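## Task

A yellow foam block lies on the floor beneath one of the desks. Place it on that same desk's top surface, not resting on or leaning against the other item already there. If the robot falls or is left tilted, the task fails.

## Robot and tools

ROBOT. TidyBot++: a wheeled base 0.54 m long, 0.50 m wide, 0.38 m tall on four powered casters, carrying one seven-joint arm with a two-finger gripper. The shoulder sits 0.12 m ahead of the base centre, 0.68 m up. Segments: upper arm 0.42 m, forearm 0.31 m, hand 0.31 m. The arm starts folded, hand pointing down. Cameras: base_camera (fixed on the base, looking forward and down) and wrist_camera (follows the hand).

FRAMES. Base frame: origin on the floor below the base centre, x forward, y left, z up, metres. Odometry frame: the base frame as it was at the scene's start; base_odometry is reported there (heading in rad, left positive, -3.142 to 3.142) and counts wheel turns, so slip and drift show up as false travel. hand_pose is the point between the finger pads, in the base frame; its z axis runs out along the fingers, its y axis is the closing direction.

TOOL move. Optional keys, all for the single arm and base:
- base: object of relative offsets from where the base last reported itself: translate_m (forward +, -2 to 2 m), strafe_m (left +, -2 to 2 m), rotate_rad (counter-clockwise from above +, -6.3 to 6.3 rad). Offsets use the base axes at command start.
- joints: absolute targets by name, radians: joint_1_rad (any angle; + turns the arm clockwise seen from above, opposite to heading), joint_2_rad (-2.249 to 2.249; 0 = upper arm vertical, + leans forward), joint_3_rad (any), joint_4_rad (-2.579 to 2.579, elbow, 0 straight), joint_5_rad (any), joint_6_rad (-2.099 to 2.099, wrist), joint_7_rad (any; at 1.57 with hand down, fingers open left/right). gripper_pos is unitless 0 (open, about 85 mm gap) to 1 (closed). Unbounded joints take the short way; turn farther in steps under half a turn.
- target: one list of seven numbers, an absolute hand pose in the base frame: x, y, z in metres, then quaternion qw, qx, qy, qz. With target, joints may only contain gripper_pos.
- speeds: caps for this action only: translate_m / strafe_m 0.05 to 0.5 m/s (give only one when both move), rotate_rad 0.1 to 1.57 rad/s.
- cameras: list of base_camera, wrist_camera or all; [] gives none.
- blocking: true (default) waits for rest; false returns within about 0.5 s while motion continues.
A call with no action just reports state and images. Unknown keys make a call invalid; out-of-range values are refused, and a refusal or an unplanned stop cancels the rest of that reply's move, wait and finished_scene calls.

OTHER TOOLS. wait(seconds 0 to 10, cameras) reports state after waiting; it ends early once motions rest. stop(cameras) brakes everything still moving. zoom_image(camera, region [x0, y0, x1, y1] in pixels, top-left origin, up to 504 x 504) magnifies the latest image. read_manual(section "licences") returns licence text only. finished_scene(scene: the current scene's integer number) ends the scene; the goal must hold with the robot gone.

RESULT LINES. move: "done" or the worst status. base_status, joint_status, hand_status: moving, done, off_target (resting away from target, maybe still pushing), not_followed (a built-in check withheld the targets; "joint command not followed" or "pose unreachable", with cause:), contact_stop, time_out, stopped, torque_fault, limit_stop_at_motor_heat. on_its_own lists uncommanded actions. hand_target is where the hand would be with all joints at target. motor_effort is percent of max torque (peak in brackets). base_tilt in degrees (forward, right). Motor temperatures per joint; MOTOR HOT appears at 60 °C, an over-temperature stop at 75 °C. "ARM HIT" means the arm struck itself or the base. A pictures line names the image order.

PRACTICAL NOTES. Base "done" only means the wheels turned; a blocked base may stop short. A hand target usually lands within about 3 cm; to correct, add (wanted minus measured hand_pose) to the last target. To hold still after a target, resend hand_target, not hand_pose. Held loads make the arm sag; do not command a joint to its current reading while loaded. Low, close, forward-pointing poses often miss or drive the arm into the base. A downward hand reaches at most about 0.94 m high, only near the base. Open gap in mm is about 85 x (1 - gripper_pos); closed fingertips reach 20 mm beyond the hand point; at gripper_pos 1, "done" means empty, "off_target" means something is held. Put-down is noticed when hand_pose stops falling and effort shifts.

AVOID. Dropping or releasing moving objects, slamming, hard hits, hard squeezes on resting objects, twisting or yanking the gripper. Never drive or turn the base while the arm is caught on furniture above about 0.6 m, and avoid reaching far out or swinging sideways when stretched: the robot can tip. Pulling the arm back or backing off rights a lean. Torque faults (joint_1 to joint_4 at 104.5 N m, joint_5 to joint_7 at 51.3 N m) freeze the arm for 10 s. Long holds with the arm outstretched heat motors. Thinking time lets running moves continue. Loose objects may get small pushes now and then.

Each tool is called after "Request:" as name(argument=value, ...) on one line, values as JSON.

## Session

Request:
move(joints={"joint_6_rad":-1.6})

Request:
move(base={"rotate_rad":0.9})

Request:
move(base={"rotate_rad":0.9})

Request:
move(base={"rotate_rad":0.9})

Request:
move(base={"rotate_rad":0.9})

Request:
move(base={"rotate_rad":0.9})

Request:
move(base={"rotate_rad":0.9})

Scene clock: 1.00 s.
Motor temperatures (°C): [37 31 33 38 35 40 43]
move: not_followed
base_odometry: x=+0.000 y=+0.000 heading=+0.000
base_tilt: forward=+0.3 right=-0.1
base_status: not commanded
joint_positions: joint_1_rad=-0.041 joint_2_rad=-0.352 joint_3_rad=+3.110 joint_4_rad=-2.529 joint_5_rad=-0.038 joint_6_rad=-1.009 joint_7_rad=+1.531 gripper_pos=+0.000
joint_status: joint_6_rad not_followed (moved -0.111 of -0.702)
motor_effort: joint_1_rad=-1(1) joint_2_rad=-1(2) joint_3_rad=+1(2) joint_4_rad=+14(20) joint_5_rad=+0(1) joint_6_rad=-1(4) joint_7_rad=-1(1)
hand_pose: x=+0.2174 y=+0.0174 z=+0.5866 quat_wxyz=(-0.009, +1.000, +0.005, -0.023) (m; base frame)
hand_target: x=+0.2138 y=+0.0172 z=+0.5868 quat_wxyz=(-0.009, +1.000, +0.005, -0.028) (m; base frame)
hand_status: not commanded
pictures: base_camera, wrist_camera
joint command not followed: on one or more control steps a check withheld the commanded joint targets, and the robot was not sent them on those steps. On the call's last step the targets were still withheld.
cause: the commanded joint targets, or the way to them, would bring two parts of the arm too close to each other (the joints from joint_2_rad to joint_7_rad lie between them).
camera_calibration:
wrist_camera: T_world_to_cam=[[-0.0560805, -0.997348, -0.0463839, 0.0677392], [-0.995732, 0.0524581, 0.0759339, 0.219141], [-0.0732993, 0.0504443, -0.996033, 0.739707], [0, 0, 0, 1]] pos_world=[0.276225, 0.0187498, 0.723274]

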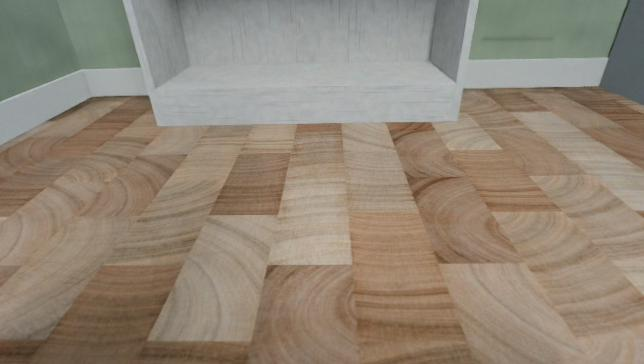

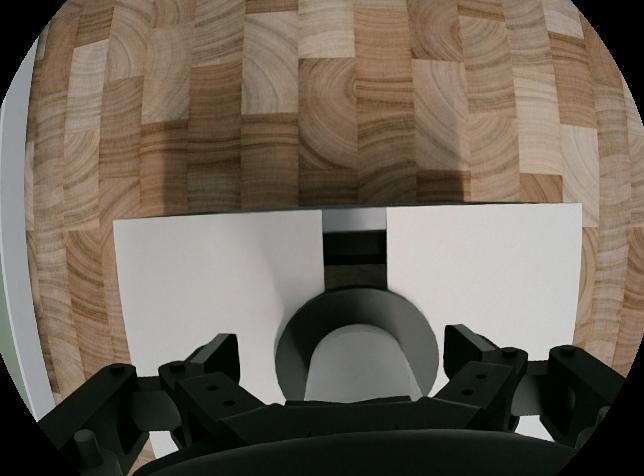

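Scene clock: 2.80 s.
Motor temperatures (°C): [37 31 33 38 35 40 43]
move: done
base_odometry: x=+0.000 y=+0.000 heading=+0.899
base_tilt: forward=+0.3 right=-0.1
base_status: done
joint_positions: joint_1_rad=-0.041 joint_2_rad=-0.352 joint_3_rad=+3.110 joint_4_rad=-2.529 joint_5_rad=-0.038 joint_6_rad=-1.009 joint_7_rad=+1.531 gripper_pos=+0.000
joint_status: not commanded
on_its_own: joint_6_rad still aims at your old target -1.600
motor_effort: joint_1_rad=-1(1) joint_2_rad=-1(2) joint_3_rad=+1(2) joint_4_rad=+14(14) joint_5_rad=+1(1) joint_6_rad=+0(2) joint_7_rad=-1(1)
hand_pose: x=+0.2174 y=+0.0174 z=+0.5866 quat_wxyz=(-0.009, +1.000, +0.005, -0.023) (m; base frame)
hand_target: x=+0.2138 y=+0.0172 z=+0.5868 quat_wxyz=(-0.009, +1.000, +0.005, -0.028) (m; base frame)
hand_status: not commanded
pictures: base_camera, wrist_camera
joint command not followed: on one or more control steps a check withheld the commanded joint targets, and the robot was not sent them on those steps. On the call's last step the targets were still withheld.
cause: the commanded joint targets, or the way to them, would bring two parts of the arm too close to each other (the joints from joint_2_rad to joint_7_rad lie between them).
camera_calibration:
wrist_camera: T_world_to_cam=[[-0.0560805, -0.997348, -0.0463839, 0.0677392], [-0.995732, 0.0524581, 0.0759339, 0.219141], [-0.0732993, 0.0504443, -0.996033, 0.739707], [0, 0, 0, 1]] pos_world=[0.276225, 0.0187498, 0.723274]

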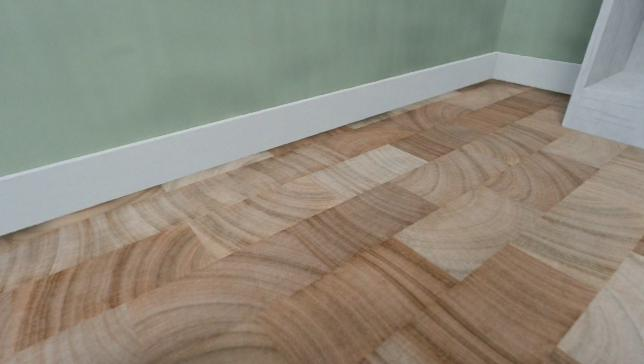

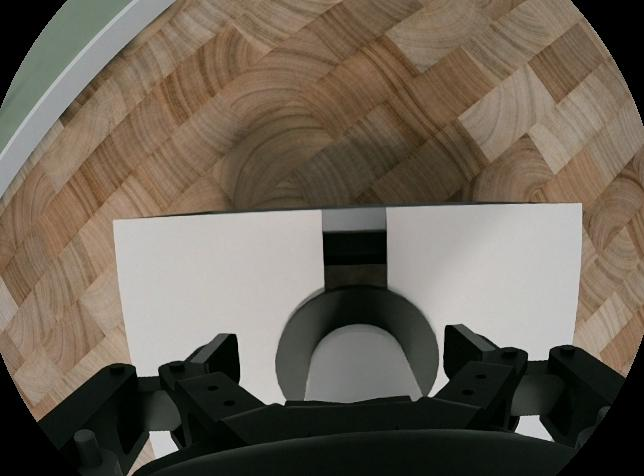

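Scene clock: 4.60 s.
Motor temperatures (°C): [37 31 33 38 35 40 43]
move: done
base_odometry: x=+0.000 y=+0.000 heading=+1.799
base_tilt: forward=+0.3 right=-0.1
base_status: done
joint_positions: joint_1_rad=-0.041 joint_2_rad=-0.352 joint_3_rad=+3.110 joint_4_rad=-2.529 joint_5_rad=-0.038 joint_6_rad=-1.009 joint_7_rad=+1.531 gripper_pos=+0.000
joint_status: not commanded
on_its_own: joint_6_rad still aims at your old target -1.600
motor_effort: joint_1_rad=-1(1) joint_2_rad=-1(2) joint_3_rad=+2(2) joint_4_rad=+14(14) joint_5_rad=+1(1) joint_6_rad=+0(2) joint_7_rad=-1(1)
hand_pose: x=+0.2174 y=+0.0174 z=+0.5866 quat_wxyz=(-0.009, +1.000, +0.005, -0.023) (m; base frame)
hand_target: x=+0.2138 y=+0.0172 z=+0.5868 quat_wxyz=(-0.009, +1.000, +0.005, -0.028) (m; base frame)
hand_status: not commanded
pictures: base_camera, wrist_camera
joint command not followed: on one or more control steps a check withheld the commanded joint targets, and the robot was not sent them on those steps. On the call's last step the targets were still withheld.
cause: the commanded joint targets, or the way to them, would bring two parts of the arm too close to each other (the joints from joint_2_rad to joint_7_rad lie between them).
camera_calibration:
wrist_camera: T_world_to_cam=[[-0.0560805, -0.997348, -0.0463839, 0.0677392], [-0.995732, 0.0524581, 0.0759339, 0.219141], [-0.0732993, 0.0504443, -0.996033, 0.739707], [0, 0, 0, 1]] pos_world=[0.276225, 0.0187498, 0.723274]

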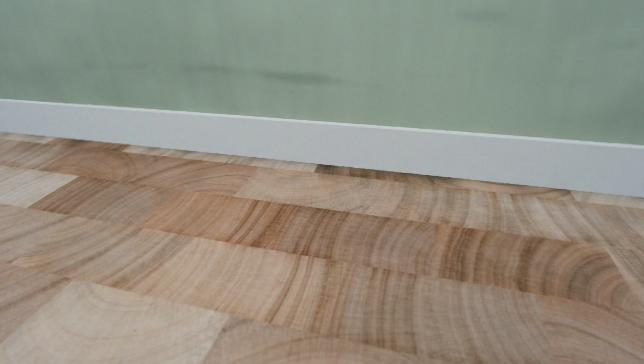

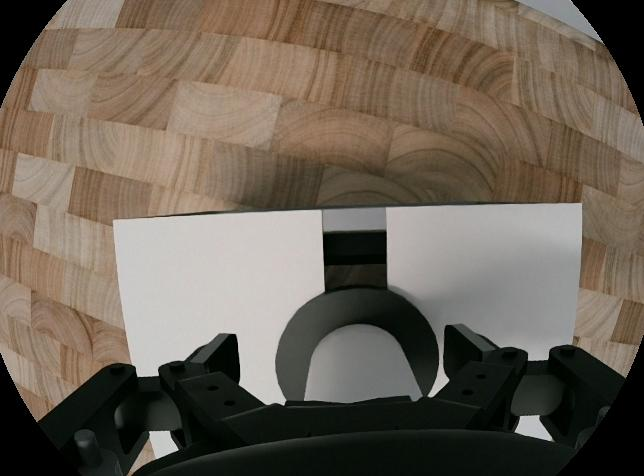

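Scene clock: 6.40 s.
Motor temperatures (°C): [37 31 33 38 35 40 43]
move: done
base_odometry: x=+0.000 y=+0.000 heading=+2.698
base_tilt: forward=+0.3 right=-0.1
base_status: done
joint_positions: joint_1_rad=-0.041 joint_2_rad=-0.352 joint_3_rad=+3.110 joint_4_rad=-2.529 joint_5_rad=-0.038 joint_6_rad=-1.009 joint_7_rad=+1.531 gripper_pos=+0.000
joint_status: not commanded
on_its_own: joint_6_rad still aims at your old target -1.600
motor_effort: joint_1_rad=-1(1) joint_2_rad=-2(2) joint_3_rad=+1(2) joint_4_rad=+14(14) joint_5_rad=+1(1) joint_6_rad=+0(2) joint_7_rad=+0(1)
hand_pose: x=+0.2174 y=+0.0174 z=+0.5866 quat_wxyz=(-0.009, +1.000, +0.005, -0.023) (m; base frame)
hand_target: x=+0.2138 y=+0.0172 z=+0.5868 quat_wxyz=(-0.009, +1.000, +0.005, -0.028) (m; base frame)
hand_status: not commanded
pictures: base_camera, wrist_camera
joint command not followed: on one or more control steps a check withheld the commanded joint targets, and the robot was not sent them on those steps. On the call's last step the targets were still withheld.
cause: the commanded joint targets, or the way to them, would bring two parts of the arm too close to each other (the joints from joint_2_rad to joint_7_rad lie between them).
camera_calibration:
wrist_camera: T_world_to_cam=[[-0.0560805, -0.997348, -0.0463839, 0.0677392], [-0.995732, 0.0524581, 0.0759339, 0.219141], [-0.0732993, 0.0504443, -0.996033, 0.739707], [0, 0, 0, 1]] pos_world=[0.276225, 0.0187498, 0.723274]

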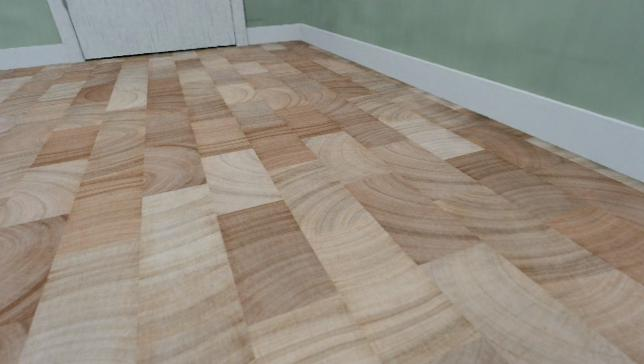

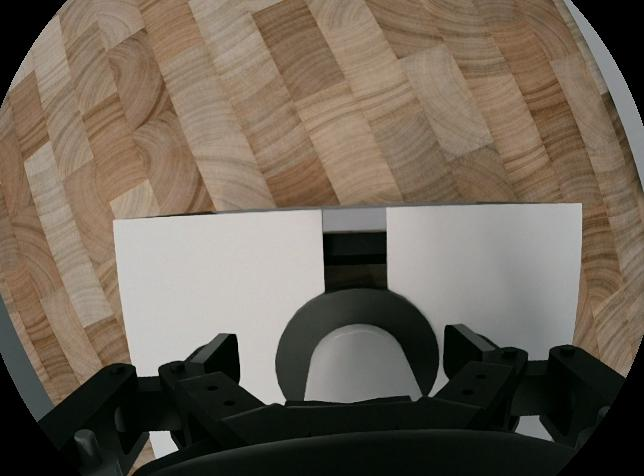

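Scene clock: 8.20 s.
Motor temperatures (°C): [37 31 33 38 35 40 43]
move: done
base_odometry: x=+0.000 y=+0.000 heading=-2.686
base_tilt: forward=+0.3 right=-0.1
base_status: done
joint_positions: joint_1_rad=-0.041 joint_2_rad=-0.352 joint_3_rad=+3.110 joint_4_rad=-2.529 joint_5_rad=-0.038 joint_6_rad=-1.009 joint_7_rad=+1.531 gripper_pos=+0.000
joint_status: not commanded
on_its_own: joint_6_rad still aims at your old target -1.600
motor_effort: joint_1_rad=-1(1) joint_2_rad=-1(2) joint_3_rad=+1(2) joint_4_rad=+14(14) joint_5_rad=+1(1) joint_6_rad=+0(2) joint_7_rad=+0(1)
hand_pose: x=+0.2174 y=+0.0174 z=+0.5866 quat_wxyz=(-0.009, +1.000, +0.005, -0.023) (m; base frame)
hand_target: x=+0.2138 y=+0.0172 z=+0.5868 quat_wxyz=(-0.009, +1.000, +0.005, -0.028) (m; base frame)
hand_status: not commanded
pictures: base_camera, wrist_camera
joint command not followed: on one or more control steps a check withheld the commanded joint targets, and the robot was not sent them on those steps. On the call's last step the targets were still withheld.
cause: the commanded joint targets, or the way to them, would bring two parts of the arm too close to each other (the joints from joint_2_rad to joint_7_rad lie between them).
camera_calibration:
wrist_camera: T_world_to_cam=[[-0.0560805, -0.997348, -0.0463839, 0.0677392], [-0.995732, 0.0524581, 0.0759339, 0.219141], [-0.0732993, 0.0504443, -0.996033, 0.739707], [0, 0, 0, 1]] pos_world=[0.276225, 0.0187498, 0.723274]

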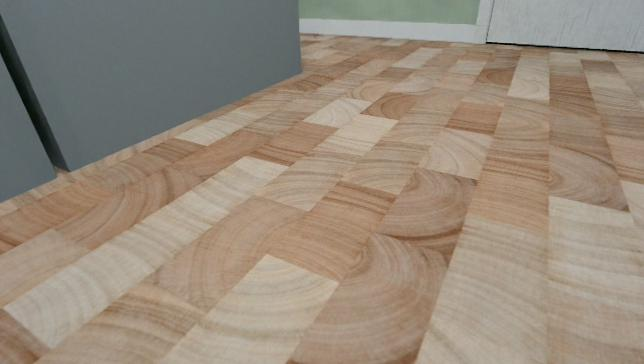

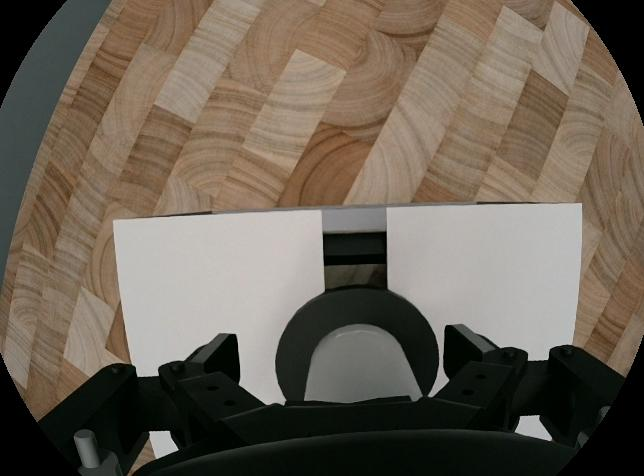

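Scene clock: 10.00 s.
Motor temperatures (°C): [37 31 33 38 35 40 43]
move: done
base_odometry: x=+0.000 y=+0.000 heading=-1.786
base_tilt: forward=+0.3 right=-0.1
base_status: done
joint_positions: joint_1_rad=-0.041 joint_2_rad=-0.352 joint_3_rad=+3.110 joint_4_rad=-2.529 joint_5_rad=-0.038 joint_6_rad=-1.009 joint_7_rad=+1.531 gripper_pos=+0.000
joint_status: not commanded
on_its_own: joint_6_rad still aims at your old target -1.600
motor_effort: joint_1_rad=-1(1) joint_2_rad=-1(2) joint_3_rad=+1(2) joint_4_rad=+14(14) joint_5_rad=+1(1) joint_6_rad=+0(2) joint_7_rad=-1(1)
hand_pose: x=+0.2174 y=+0.0174 z=+0.5866 quat_wxyz=(-0.009, +1.000, +0.005, -0.023) (m; base frame)
hand_target: x=+0.2138 y=+0.0172 z=+0.5868 quat_wxyz=(-0.009, +1.000, +0.005, -0.028) (m; base frame)
hand_status: not commanded
pictures: base_camera, wrist_camera
joint command not followed: on one or more control steps a check withheld the commanded joint targets, and the robot was not sent them on those steps. On the call's last step the targets were still withheld.
cause: the commanded joint targets, or the way to them, would bring two parts of the arm too close to each other (the joints from joint_2_rad to joint_7_rad lie between them).
camera_calibration:
wrist_camera: T_world_to_cam=[[-0.0560805, -0.997348, -0.0463839, 0.0677392], [-0.995732, 0.0524581, 0.0759339, 0.219141], [-0.0732993, 0.0504443, -0.996033, 0.739707], [0, 0, 0, 1]] pos_world=[0.276225, 0.0187498, 0.723274]

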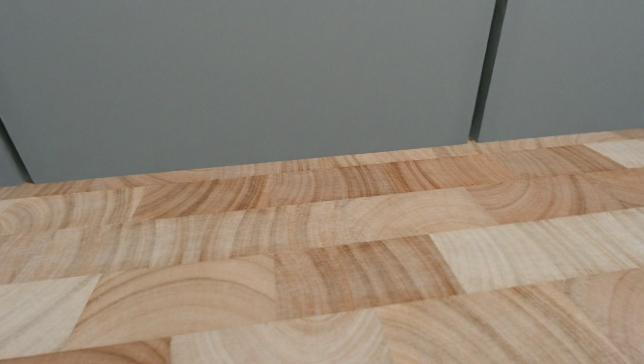

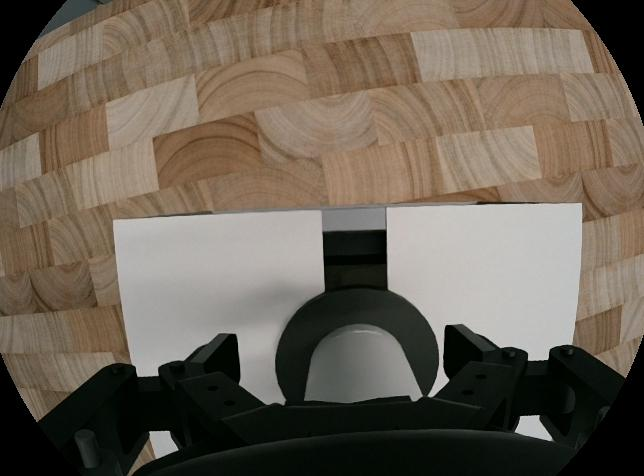

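Scene clock: 11.80 s.
Motor temperatures (°C): [37 31 33 38 35 40 43]
move: done
base_odometry: x=+0.000 y=+0.000 heading=-0.887
base_tilt: forward=+0.3 right=-0.1
base_status: done
joint_positions: joint_1_rad=-0.041 joint_2_rad=-0.352 joint_3_rad=+3.110 joint_4_rad=-2.529 joint_5_rad=-0.038 joint_6_rad=-1.009 joint_7_rad=+1.531 gripper_pos=+0.000
joint_status: not commanded
on_its_own: joint_6_rad still aims at your old target -1.600
motor_effort: joint_1_rad=-1(1) joint_2_rad=-1(2) joint_3_rad=+1(2) joint_4_rad=+14(14) joint_5_rad=+1(1) joint_6_rad=+0(2) joint_7_rad=-1(1)
hand_pose: x=+0.2174 y=+0.0174 z=+0.5866 quat_wxyz=(-0.009, +1.000, +0.005, -0.023) (m; base frame)
hand_target: x=+0.2138 y=+0.0172 z=+0.5868 quat_wxyz=(-0.009, +1.000, +0.005, -0.028) (m; base frame)
hand_status: not commanded
pictures: base_camera, wrist_camera
joint command not followed: on one or more control steps a check withheld the commanded joint targets, and the robot was not sent them on those steps. On the call's last step the targets were still withheld.
cause: the commanded joint targets, or the way to them, would bring two parts of the arm too close to each other (the joints from joint_2_rad to joint_7_rad lie between them).
camera_calibration:
wrist_camera: T_world_to_cam=[[-0.0560805, -0.997348, -0.0463839, 0.0677392], [-0.995732, 0.0524581, 0.0759339, 0.219141], [-0.0732993, 0.0504443, -0.996033, 0.739707], [0, 0, 0, 1]] pos_world=[0.276225, 0.0187498, 0.723274]

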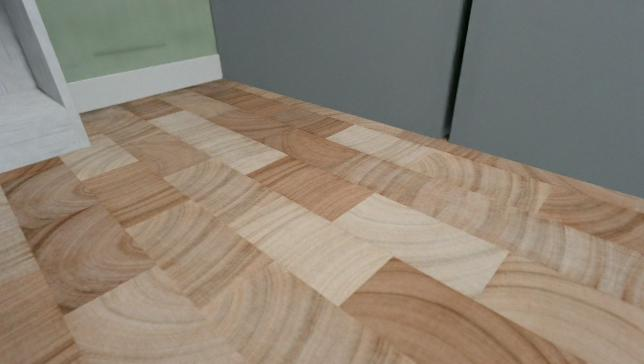

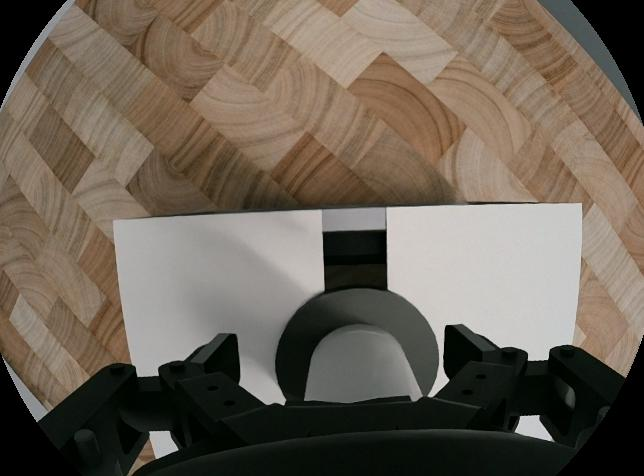

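Request:
move(base={"rotate_rad":-0.684}, joints={"joint_1_rad":0,"joint_2_rad":-0.6,"joint_3_rad":3.14,"joint_4_rad":-1.6,"joint_5_rad":0,"joint_6_rad":-0.9,"joint_7_rad":1.57})

Request:
move(base={"strafe_m":-1.8})

Scene clock: 41.23 s.
Motor temperatures (°C): [37 31 33 38 35 40 43]
move: done
base_odometry: x=+0.000 y=+0.000 heading=-1.570
base_tilt: forward=+0.3 right=-0.1
base_status: done
joint_positions: joint_1_rad=-0.016 joint_2_rad=-0.591 joint_3_rad=+3.113 joint_4_rad=-1.601 joint_5_rad=-0.038 joint_6_rad=-0.959 joint_7_rad=+1.531 gripper_pos=+0.000
joint_status: all done
motor_effort: joint_1_rad=-1(2) joint_2_rad=+1(5) joint_3_rad=+2(3) joint_4_rad=+20(21) joint_5_rad=+0(2) joint_6_rad=+8(8) joint_7_rad=-1(2)
hand_pose: x=+0.4363 y=+0.0297 z=+1.0776 quat_wxyz=(-0.034, +0.833, +0.004, +0.552) (m; base frame)
hand_target: x=+0.4405 y=+0.0021 z=+1.0983 quat_wxyz=(+0.000, +0.813, +0.000, +0.582) (m; base frame)
hand_status: not commanded
pictures: base_camera, wrist_camera
held back during your reply time, on 61 control steps: two parts of the arm were too close to each other, or the arm's last command would have brought them too close.
led back after a hold: the arm was led back toward your command in small steps, so it may still be short of it.
joint command not followed: on one or more control steps a check withheld the commanded joint targets, and the robot was not sent them on those steps.
cause: the commanded joint targets, or the way to them, would bring two parts of the arm too close to each other (the joints from joint_2_rad to joint_7_rad lie between them).
camera_calibration:
wrist_camera: T_world_to_cam=[[0.046998, -0.99127, -0.123189, 0.152738], [-0.418624, 0.0924267, -0.903444, 1.20167], [0.906943, 0.0940298, -0.410625, 0.184323], [0, 0, 0, 1]] pos_world=[0.328699, 0.0230064, 1.18015]

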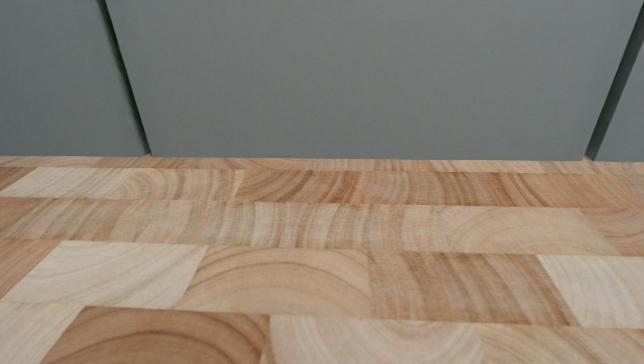

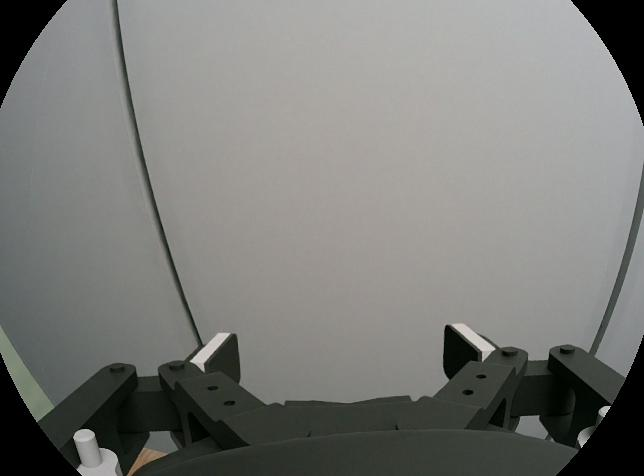

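Scene clock: 46.23 s.
Motor temperatures (°C): [37 31 33 38 35 40 43]
move: done
base_odometry: x=-1.800 y=-0.002 heading=-1.571
base_tilt: forward=+0.3 right=-0.1
base_status: done
joint_positions: joint_1_rad=-0.014 joint_2_rad=-0.591 joint_3_rad=+3.121 joint_4_rad=-1.601 joint_5_rad=-0.038 joint_6_rad=-0.959 joint_7_rad=+1.531 gripper_pos=+0.000
joint_status: not commanded
motor_effort: joint_1_rad=-1(1) joint_2_rad=+1(2) joint_3_rad=+2(5) joint_4_rad=+20(20) joint_5_rad=+0(1) joint_6_rad=+7(9) joint_7_rad=-1(1)
hand_pose: x=+0.4367 y=+0.0252 z=+1.0778 quat_wxyz=(-0.034, +0.833, -0.001, +0.553) (m; base frame)
hand_target: x=+0.4405 y=+0.0021 z=+1.0983 quat_wxyz=(+0.000, +0.813, +0.000, +0.582) (m; base frame)
hand_status: not commanded
pictures: base_camera, wrist_camera
camera_calibration:
wrist_camera: T_world_to_cam=[[0.0385664, -0.991065, -0.127681, 0.156765], [-0.417928, 0.100066, -0.902952, 1.20132], [0.907661, 0.0881852, -0.410335, 0.184003], [0, 0, 0, 1]] pos_world=[0.329005, 0.0189266, 1.18025]

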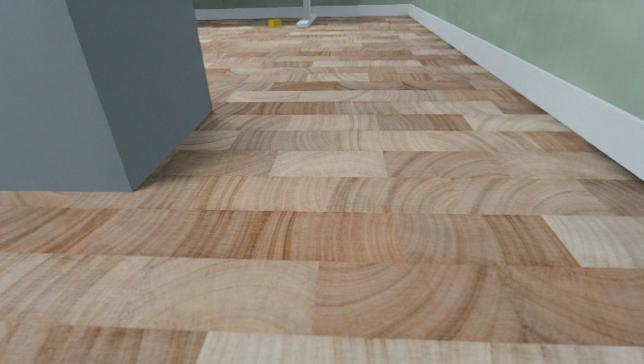

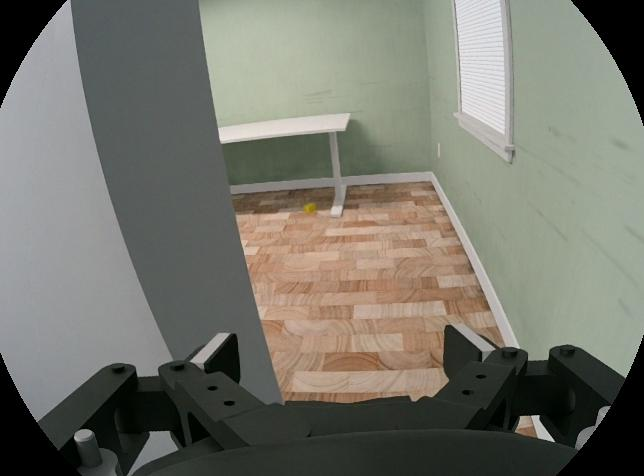

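Request:
move(base={"strafe_m":-0.13}, cameras=[])

Request:
move(base={"translate_m":1.9})

Request:
move(base={"strafe_m":0.5})

Scene clock: 58.73 s.
Motor temperatures (°C): [37 31 33 38 35 40 43]
move: done
base_odometry: x=-1.930 y=-0.002 heading=-1.572
base_tilt: forward=+0.3 right=-0.1
base_status: done
joint_positions: joint_1_rad=-0.014 joint_2_rad=-0.591 joint_3_rad=+3.127 joint_4_rad=-1.601 joint_5_rad=-0.037 joint_6_rad=-0.959 joint_7_rad=+1.531 gripper_pos=+0.000
joint_status: not commanded
motor_effort: joint_1_rad=+0(1) joint_2_rad=+1(2) joint_3_rad=+2(3) joint_4_rad=+20(20) joint_5_rad=+1(1) joint_6_rad=+8(9) joint_7_rad=-1(1)
hand_pose: x=+0.4369 y=+0.0224 z=+1.0779 quat_wxyz=(-0.033, +0.833, -0.004, +0.553) (m; base frame)
hand_target: x=+0.4405 y=+0.0021 z=+1.0983 quat_wxyz=(+0.000, +0.813, +0.000, +0.582) (m; base frame)
hand_status: not commanded
pictures: none
No camera images: "cameras" was empty.

Scene clock: 63.93 s.
Motor temperatures (°C): [37 31 33 38 35 40 43]
move: done
base_odometry: x=-1.932 y=-1.902 heading=-1.572
base_tilt: forward=+0.3 right=-0.1
base_status: done
joint_positions: joint_1_rad=-0.013 joint_2_rad=-0.593 joint_3_rad=+3.127 joint_4_rad=-1.601 joint_5_rad=-0.037 joint_6_rad=-0.959 joint_7_rad=+1.531 gripper_pos=+0.000
joint_status: not commanded
motor_effort: joint_1_rad=-1(1) joint_2_rad=+1(5) joint_3_rad=+2(3) joint_4_rad=+20(20) joint_5_rad=+1(1) joint_6_rad=+8(9) joint_7_rad=-1(1)
hand_pose: x=+0.4361 y=+0.0223 z=+1.0786 quat_wxyz=(-0.033, +0.832, -0.004, +0.553) (m; base frame)
hand_target: x=+0.4405 y=+0.0021 z=+1.0983 quat_wxyz=(+0.000, +0.813, +0.000, +0.582) (m; base frame)
hand_status: not commanded
pictures: base_camera, wrist_camera
camera_calibration:
wrist_camera: T_world_to_cam=[[0.0335881, -0.990925, -0.130151, 0.158858], [-0.415437, 0.104598, -0.903588, 1.2016], [0.909002, 0.0844193, -0.408154, 0.182336], [0, 0, 0, 1]] pos_world=[0.32811, 0.0163391, 1.18085]

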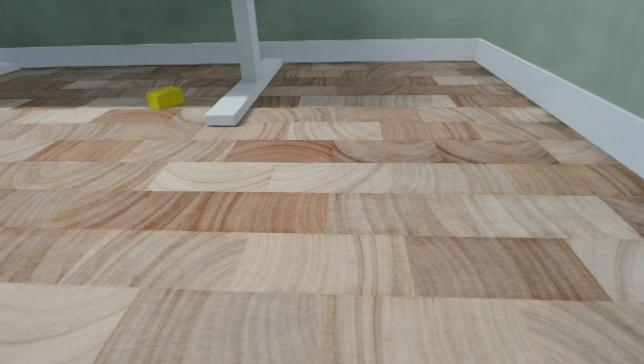

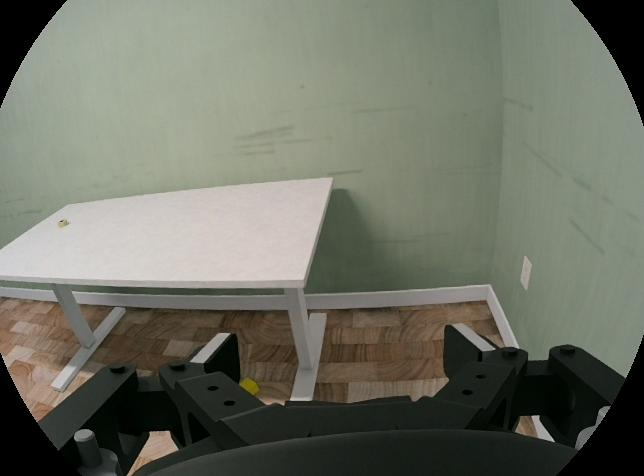

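Scene clock: 66.33 s.
Motor temperatures (°C): [37 31 33 38 35 40 43]
move: done
base_odometry: x=-1.432 y=-1.903 heading=-1.573
base_tilt: forward=+0.3 right=-0.1
base_status: done
joint_positions: joint_1_rad=-0.013 joint_2_rad=-0.593 joint_3_rad=+3.127 joint_4_rad=-1.601 joint_5_rad=-0.037 joint_6_rad=-0.959 joint_7_rad=+1.531 gripper_pos=+0.000
joint_status: not commanded
motor_effort: joint_1_rad=+0(1) joint_2_rad=+2(2) joint_3_rad=+2(4) joint_4_rad=+20(20) joint_5_rad=+1(1) joint_6_rad=+7(9) joint_7_rad=-1(1)
hand_pose: x=+0.4361 y=+0.0218 z=+1.0786 quat_wxyz=(-0.033, +0.832, -0.005, +0.554) (m; base frame)
hand_target: x=+0.4405 y=+0.0021 z=+1.0983 quat_wxyz=(+0.000, +0.813, +0.000, +0.582) (m; base frame)
hand_status: not commanded
pictures: base_camera, wrist_camera
camera_calibration:
wrist_camera: T_world_to_cam=[[0.0326246, -0.99093, -0.130357, 0.15912], [-0.415343, 0.10519, -0.903562, 1.2016], [0.90908, 0.0836214, -0.408144, 0.182245], [0, 0, 0, 1]] pos_world=[0.32821, 0.0160414, 1.18085]

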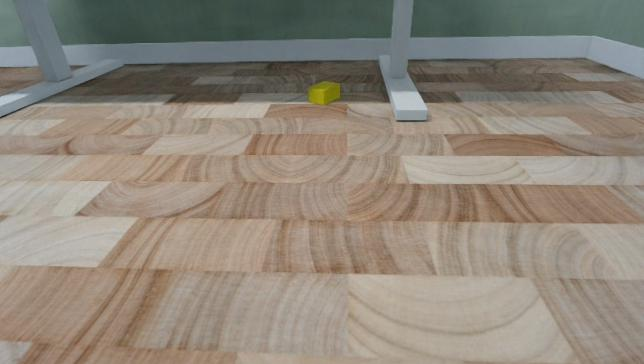

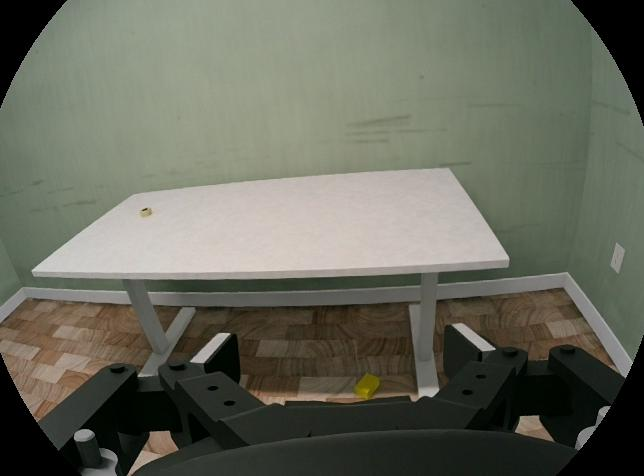

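Request:
zoom_image(camera="base_camera", region=[280, 60, 440, 130])

Request:
zoom_image(camera="wrist_camera", region=[300, 340, 460, 420])

Scaled by 3.150.

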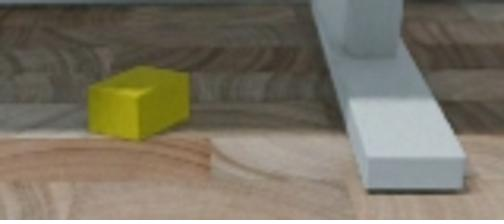

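Scaled by 3.150.

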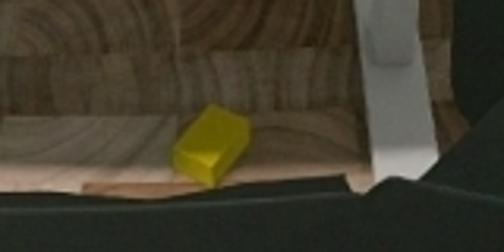

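Request:
move(base={"translate_m":0.3,"strafe_m":0.756,"rotate_rad":-0.66}, joints={"joint_1_rad":0,"joint_2_rad":0.1,"joint_3_rad":3.14,"joint_4_rad":-2.45,"joint_5_rad":0,"joint_6_rad":0.0,"joint_7_rad":1.57})

Request:
move(joints={"joint_1_rad":0,"joint_2_rad":1.0,"joint_3_rad":3.14,"joint_4_rad":-2.45,"joint_5_rad":0,"joint_6_rad":1.1,"joint_7_rad":1.57})

Request:
move(joints={"joint_1_rad":0,"joint_2_rad":1.754,"joint_3_rad":3.14,"joint_4_rad":-1.068,"joint_5_rad":0,"joint_6_rad":0.466,"joint_7_rad":1.57})

Scene clock: 152.33 s.
Motor temperatures (°C): [37 31 33 38 35 40 43]
move: done
base_odometry: x=-0.677 y=-2.204 heading=-2.233
base_tilt: forward=+0.3 right=-0.1
base_status: done
joint_positions: joint_1_rad=-0.008 joint_2_rad=+0.075 joint_3_rad=+3.127 joint_4_rad=-2.425 joint_5_rad=-0.037 joint_6_rad=-0.062 joint_7_rad=+1.531 gripper_pos=+0.000
joint_status: all done
motor_effort: joint_1_rad=-1(3) joint_2_rad=-17(18) joint_3_rad=+1(3) joint_4_rad=+13(21) joint_5_rad=+1(2) joint_6_rad=+4(9) joint_7_rad=-1(2)
hand_pose: x=+0.5091 y=+0.0110 z=+0.5891 quat_wxyz=(-0.016, +0.958, -0.026, +0.285) (m; base frame)
hand_target: x=+0.5099 y=+0.0020 z=+0.5811 quat_wxyz=(+0.000, +0.957, +0.000, +0.291) (m; base frame)
hand_status: not commanded
pictures: base_camera, wrist_camera
camera_calibration:
wrist_camera: T_world_to_cam=[[-0.0768352, -0.991476, -0.105218, 0.123071], [-0.847367, 0.120548, -0.517143, 0.782845], [0.525419, 0.0494238, -0.849407, 0.372789], [0, 0, 0, 1]] pos_world=[0.476943, 0.00922669, 0.734441]

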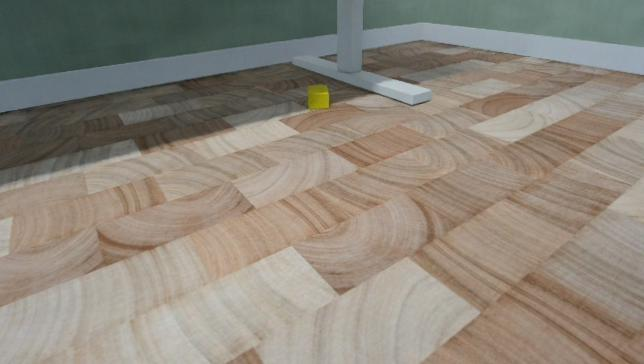

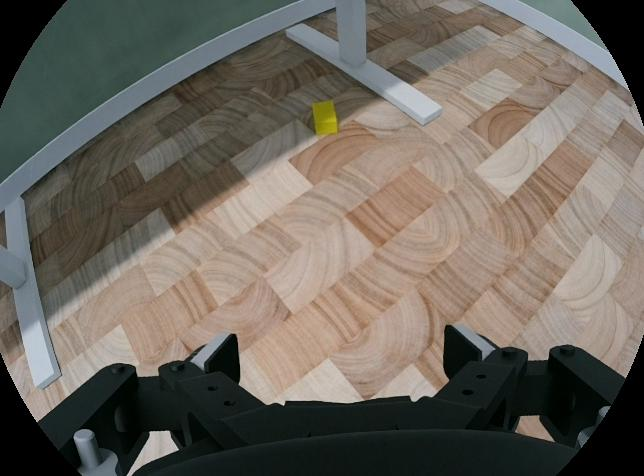

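Scene clock: 154.90 s.
Motor temperatures (°C): [37 31 33 38 35 40 43]
move: done
base_odometry: x=-0.677 y=-2.204 heading=-2.233
base_tilt: forward=+0.3 right=-0.1
base_status: not commanded
joint_positions: joint_1_rad=-0.008 joint_2_rad=+0.978 joint_3_rad=+3.127 joint_4_rad=-2.427 joint_5_rad=-0.037 joint_6_rad=+1.036 joint_7_rad=+1.531 gripper_pos=+0.000
joint_status: all done
motor_effort: joint_1_rad=-1(2) joint_2_rad=-30(31) joint_3_rad=+0(2) joint_4_rad=-1(14) joint_5_rad=+1(1) joint_6_rad=+6(7) joint_7_rad=-1(2)
hand_pose: x=+0.6033 y=+0.0027 z=+0.3907 quat_wxyz=(-0.005, +0.926, -0.028, +0.377) (m; base frame)
hand_target: x=+0.5991 y=+0.0022 z=+0.3909 quat_wxyz=(-0.001, +0.923, +0.000, +0.386) (m; base frame)
hand_status: not commanded
pictures: base_camera, wrist_camera
camera_calibration:
wrist_camera: T_world_to_cam=[[-0.0721136, -0.992769, -0.0959644, 0.0947566], [-0.730551, 0.118079, -0.672572, 0.751344], [0.67904, 0.0216054, -0.733783, 0.0173083], [0, 0, 0, 1]] pos_world=[0.543975, 0.00497926, 0.527126]

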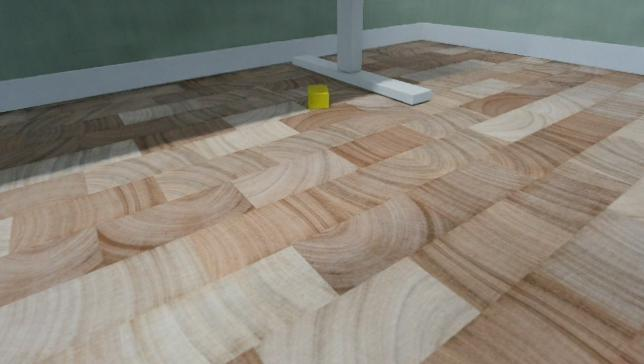

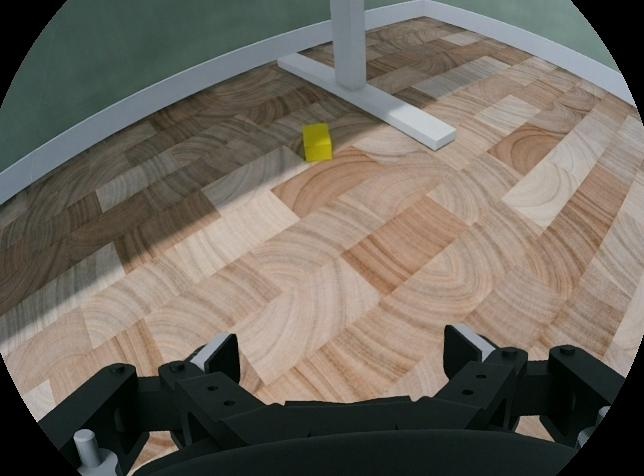

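Scene clock: 157.53 s.
Motor temperatures (°C): [37 31 33 38 35 40 43]
move: done
base_odometry: x=-0.677 y=-2.204 heading=-2.233
base_tilt: forward=+0.3 right=-0.1
base_status: not commanded
joint_positions: joint_1_rad=-0.008 joint_2_rad=+1.729 joint_3_rad=+3.127 joint_4_rad=-1.088 joint_5_rad=-0.037 joint_6_rad=+0.521 joint_7_rad=+1.531 gripper_pos=+0.000
joint_status: all done
motor_effort: joint_1_rad=+0(2) joint_2_rad=-44(46) joint_3_rad=+0(1) joint_4_rad=+9(10) joint_5_rad=+1(2) joint_6_rad=+7(8) joint_7_rad=+0(2)
hand_pose: x=+0.8671 y=+0.0082 z=+0.1107 quat_wxyz=(-0.014, +0.912, -0.037, +0.409) (m; base frame)
hand_target: x=+0.8516 y=+0.0021 z=+0.0867 quat_wxyz=(-0.001, +0.924, -0.001, +0.383) (m; base frame)
hand_status: not commanded
pictures: base_camera, wrist_camera
camera_calibration:
wrist_camera: T_world_to_cam=[[-0.0746285, -0.989597, -0.122997, 0.0975038], [-0.679124, 0.140753, -0.720402, 0.715645], [0.73022, 0.0297675, -0.682563, -0.417475], [0, 0, 0, 1]] pos_world=[0.798137, 0.00818727, 0.242591]

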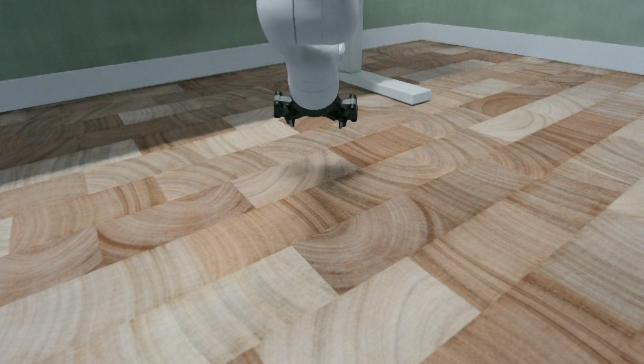

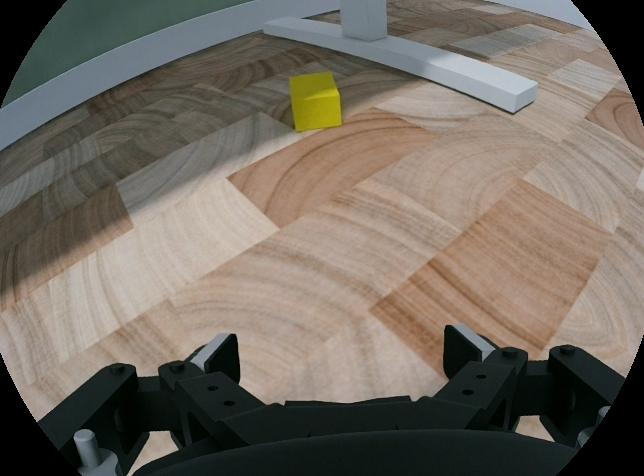

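Request:
move(base={"translate_m":0.39}, speeds={"translate_m":0.2})

Request:
move(joints={"joint_1_rad":0,"joint_2_rad":1.89,"joint_3_rad":3.14,"joint_4_rad":-0.88,"joint_5_rad":0,"joint_6_rad":0.36,"joint_7_rad":1.57})

Scene clock: 188.17 s.
Motor temperatures (°C): [37 32 33 38 35 40 43]
move: done
base_odometry: x=-0.916 y=-2.512 heading=-2.233
base_tilt: forward=+0.3 right=-0.1
base_status: done
joint_positions: joint_1_rad=-0.008 joint_2_rad=+1.739 joint_3_rad=+3.127 joint_4_rad=-1.078 joint_5_rad=-0.037 joint_6_rad=+0.514 joint_7_rad=+1.531 gripper_pos=+0.000
joint_status: not commanded
motor_effort: joint_1_rad=-1(2) joint_2_rad=-45(46) joint_3_rad=+0(1) joint_4_rad=+9(11) joint_5_rad=+1(1) joint_6_rad=+6(7) joint_7_rad=+0(1)
hand_pose: x=+0.8655 y=+0.0078 z=+0.1054 quat_wxyz=(-0.014, +0.913, -0.037, +0.407) (m; base frame)
hand_target: x=+0.8516 y=+0.0021 z=+0.0867 quat_wxyz=(-0.001, +0.924, -0.001, +0.383) (m; base frame)
hand_status: not commanded
pictures: base_camera, wrist_camera
camera_calibration:
wrist_camera: T_world_to_cam=[[-0.0759515, -0.98952, -0.122803, 0.0974369], [-0.683119, 0.141353, -0.716497, 0.713752], [0.726347, 0.02947, -0.686696, -0.416142], [0, 0, 0, 1]] pos_world=[0.797241, 0.00778849, 0.237604]

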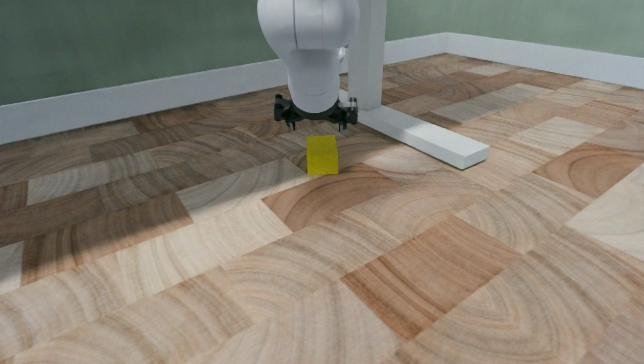

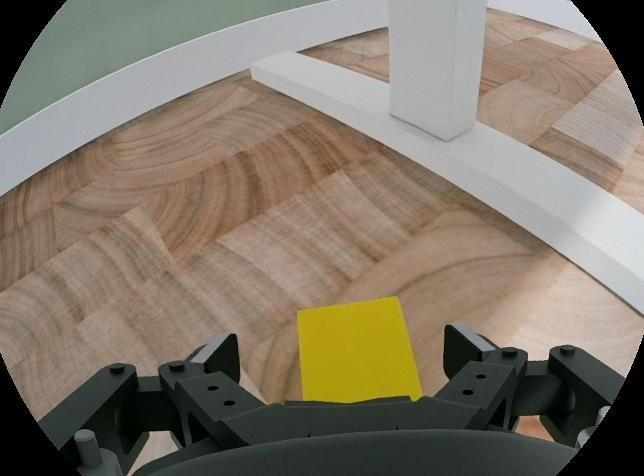

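Scene clock: 189.67 s.
Motor temperatures (°C): [37 32 33 38 35 40 43]
move: done
base_odometry: x=-0.916 y=-2.512 heading=-2.233
base_tilt: forward=+0.3 right=-0.1
base_status: not commanded
joint_positions: joint_1_rad=-0.008 joint_2_rad=+1.877 joint_3_rad=+3.127 joint_4_rad=-0.897 joint_5_rad=-0.037 joint_6_rad=+0.412 joint_7_rad=+1.531 gripper_pos=+0.000
joint_status: all done
motor_effort: joint_1_rad=-1(2) joint_2_rad=-43(46) joint_3_rad=+0(1) joint_4_rad=+10(12) joint_5_rad=+1(1) joint_6_rad=+6(7) joint_7_rad=+0(2)
hand_pose: x=+0.8517 y=+0.0080 z=+0.0402 quat_wxyz=(-0.014, +0.924, -0.038, +0.379) (m; base frame)
hand_target: x=+0.8406 y=+0.0020 z=+0.0252 quat_wxyz=(-0.001, +0.934, -0.001, +0.358) (m; base frame)
hand_status: not commanded
pictures: base_camera, wrist_camera
camera_calibration:
wrist_camera: T_world_to_cam=[[-0.0830215, -0.989199, -0.120797, 0.0945148], [-0.724718, 0.143132, -0.674015, 0.691367], [0.684025, 0.031586, -0.728774, -0.413124], [0, 0, 0, 1]] pos_world=[0.791481, 0.00758617, 0.176334]

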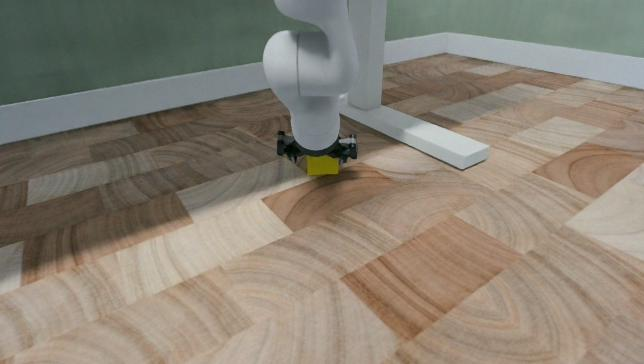

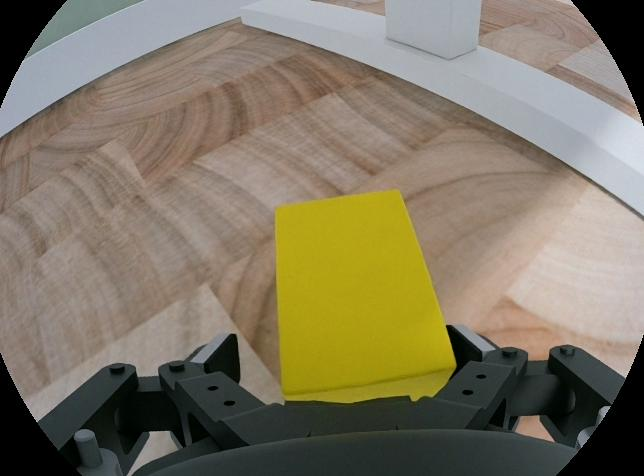

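Request:
move(base={"strafe_m":-0.009}, speeds={"strafe_m":0.05}, cameras=["wrist_camera"])

Request:
move(joints={"gripper_pos":0.5})

Scene clock: 205.13 s.
Motor temperatures (°C): [37 32 33 38 35 40 43]
move: done
base_odometry: x=-0.924 y=-2.506 heading=-2.232
base_tilt: forward=+0.3 right=-0.1
base_status: done
joint_positions: joint_1_rad=-0.002 joint_2_rad=+1.877 joint_3_rad=+3.127 joint_4_rad=-0.897 joint_5_rad=-0.037 joint_6_rad=+0.411 joint_7_rad=+1.531 gripper_pos=+0.000
joint_status: not commanded
motor_effort: joint_1_rad=-1(3) joint_2_rad=-44(44) joint_3_rad=+0(2) joint_4_rad=+10(10) joint_5_rad=+0(1) joint_6_rad=+6(7) joint_7_rad=-1(1)
hand_pose: x=+0.8517 y=+0.0040 z=+0.0401 quat_wxyz=(-0.013, +0.924, -0.041, +0.379) (m; base frame)
hand_target: x=+0.8406 y=+0.0020 z=+0.0252 quat_wxyz=(-0.001, +0.934, -0.001, +0.358) (m; base frame)
hand_status: not commanded
pictures: wrist_camera
camera_calibration:
wrist_camera: T_world_to_cam=[[-0.0884831, -0.98872, -0.120842, 0.0951924], [-0.72424, 0.14715, -0.673664, 0.691448], [0.683847, 0.0279111, -0.729091, -0.412941], [0, 0, 0, 1]] pos_world=[0.791586, 0.00389768, 0.176235]

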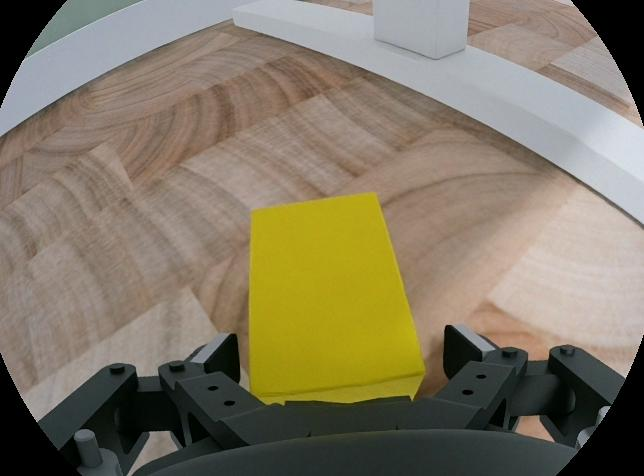

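Scene clock: 206.00 s.
Motor temperatures (°C): [37 32 33 38 35 40 43]
move: off_target
base_odometry: x=-0.923 y=-2.506 heading=-2.232
base_tilt: forward=+0.3 right=-0.1
base_status: not commanded
joint_positions: joint_1_rad=-0.002 joint_2_rad=+1.876 joint_3_rad=+3.127 joint_4_rad=-0.895 joint_5_rad=-0.037 joint_6_rad=+0.410 joint_7_rad=+1.531 gripper_pos=+0.395
joint_status: gripper_pos off_target (ended at +0.395, target +0.500)
motor_effort: joint_1_rad=+0(2) joint_2_rad=-40(44) joint_3_rad=+0(1) joint_4_rad=+11(13) joint_5_rad=+0(1) joint_6_rad=+5(7) joint_7_rad=-1(1)
hand_pose: x=+0.8531 y=+0.0040 z=+0.0412 quat_wxyz=(-0.013, +0.924, -0.041, +0.380) (m; base frame)
hand_target: x=+0.8406 y=+0.0020 z=+0.0252 quat_wxyz=(-0.001, +0.934, -0.001, +0.358) (m; base frame)
hand_status: not commanded
pictures: base_camera, wrist_camera
camera_calibration:
wrist_camera: T_world_to_cam=[[-0.0882651, -0.988721, -0.120999, 0.0952648], [-0.72305, 0.147147, -0.674942, 0.692198], [0.685134, 0.0279142, -0.727882, -0.4142], [0, 0, 0, 1]] pos_world=[0.792685, 0.00389767, 0.177232]

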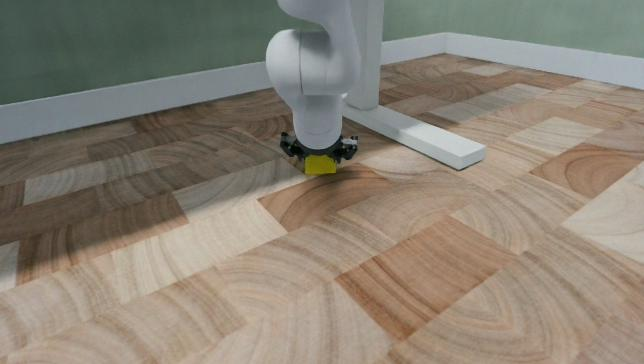

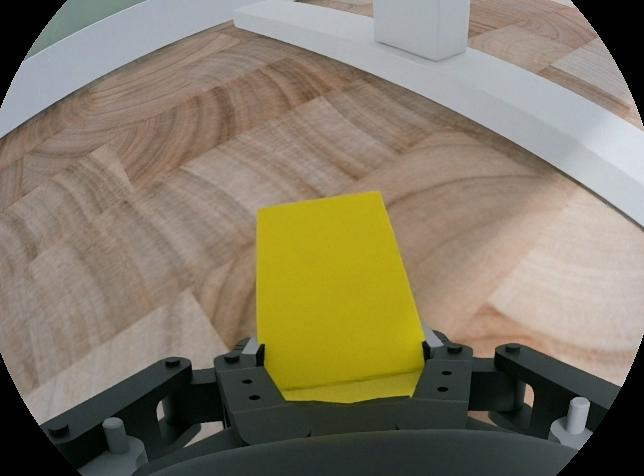

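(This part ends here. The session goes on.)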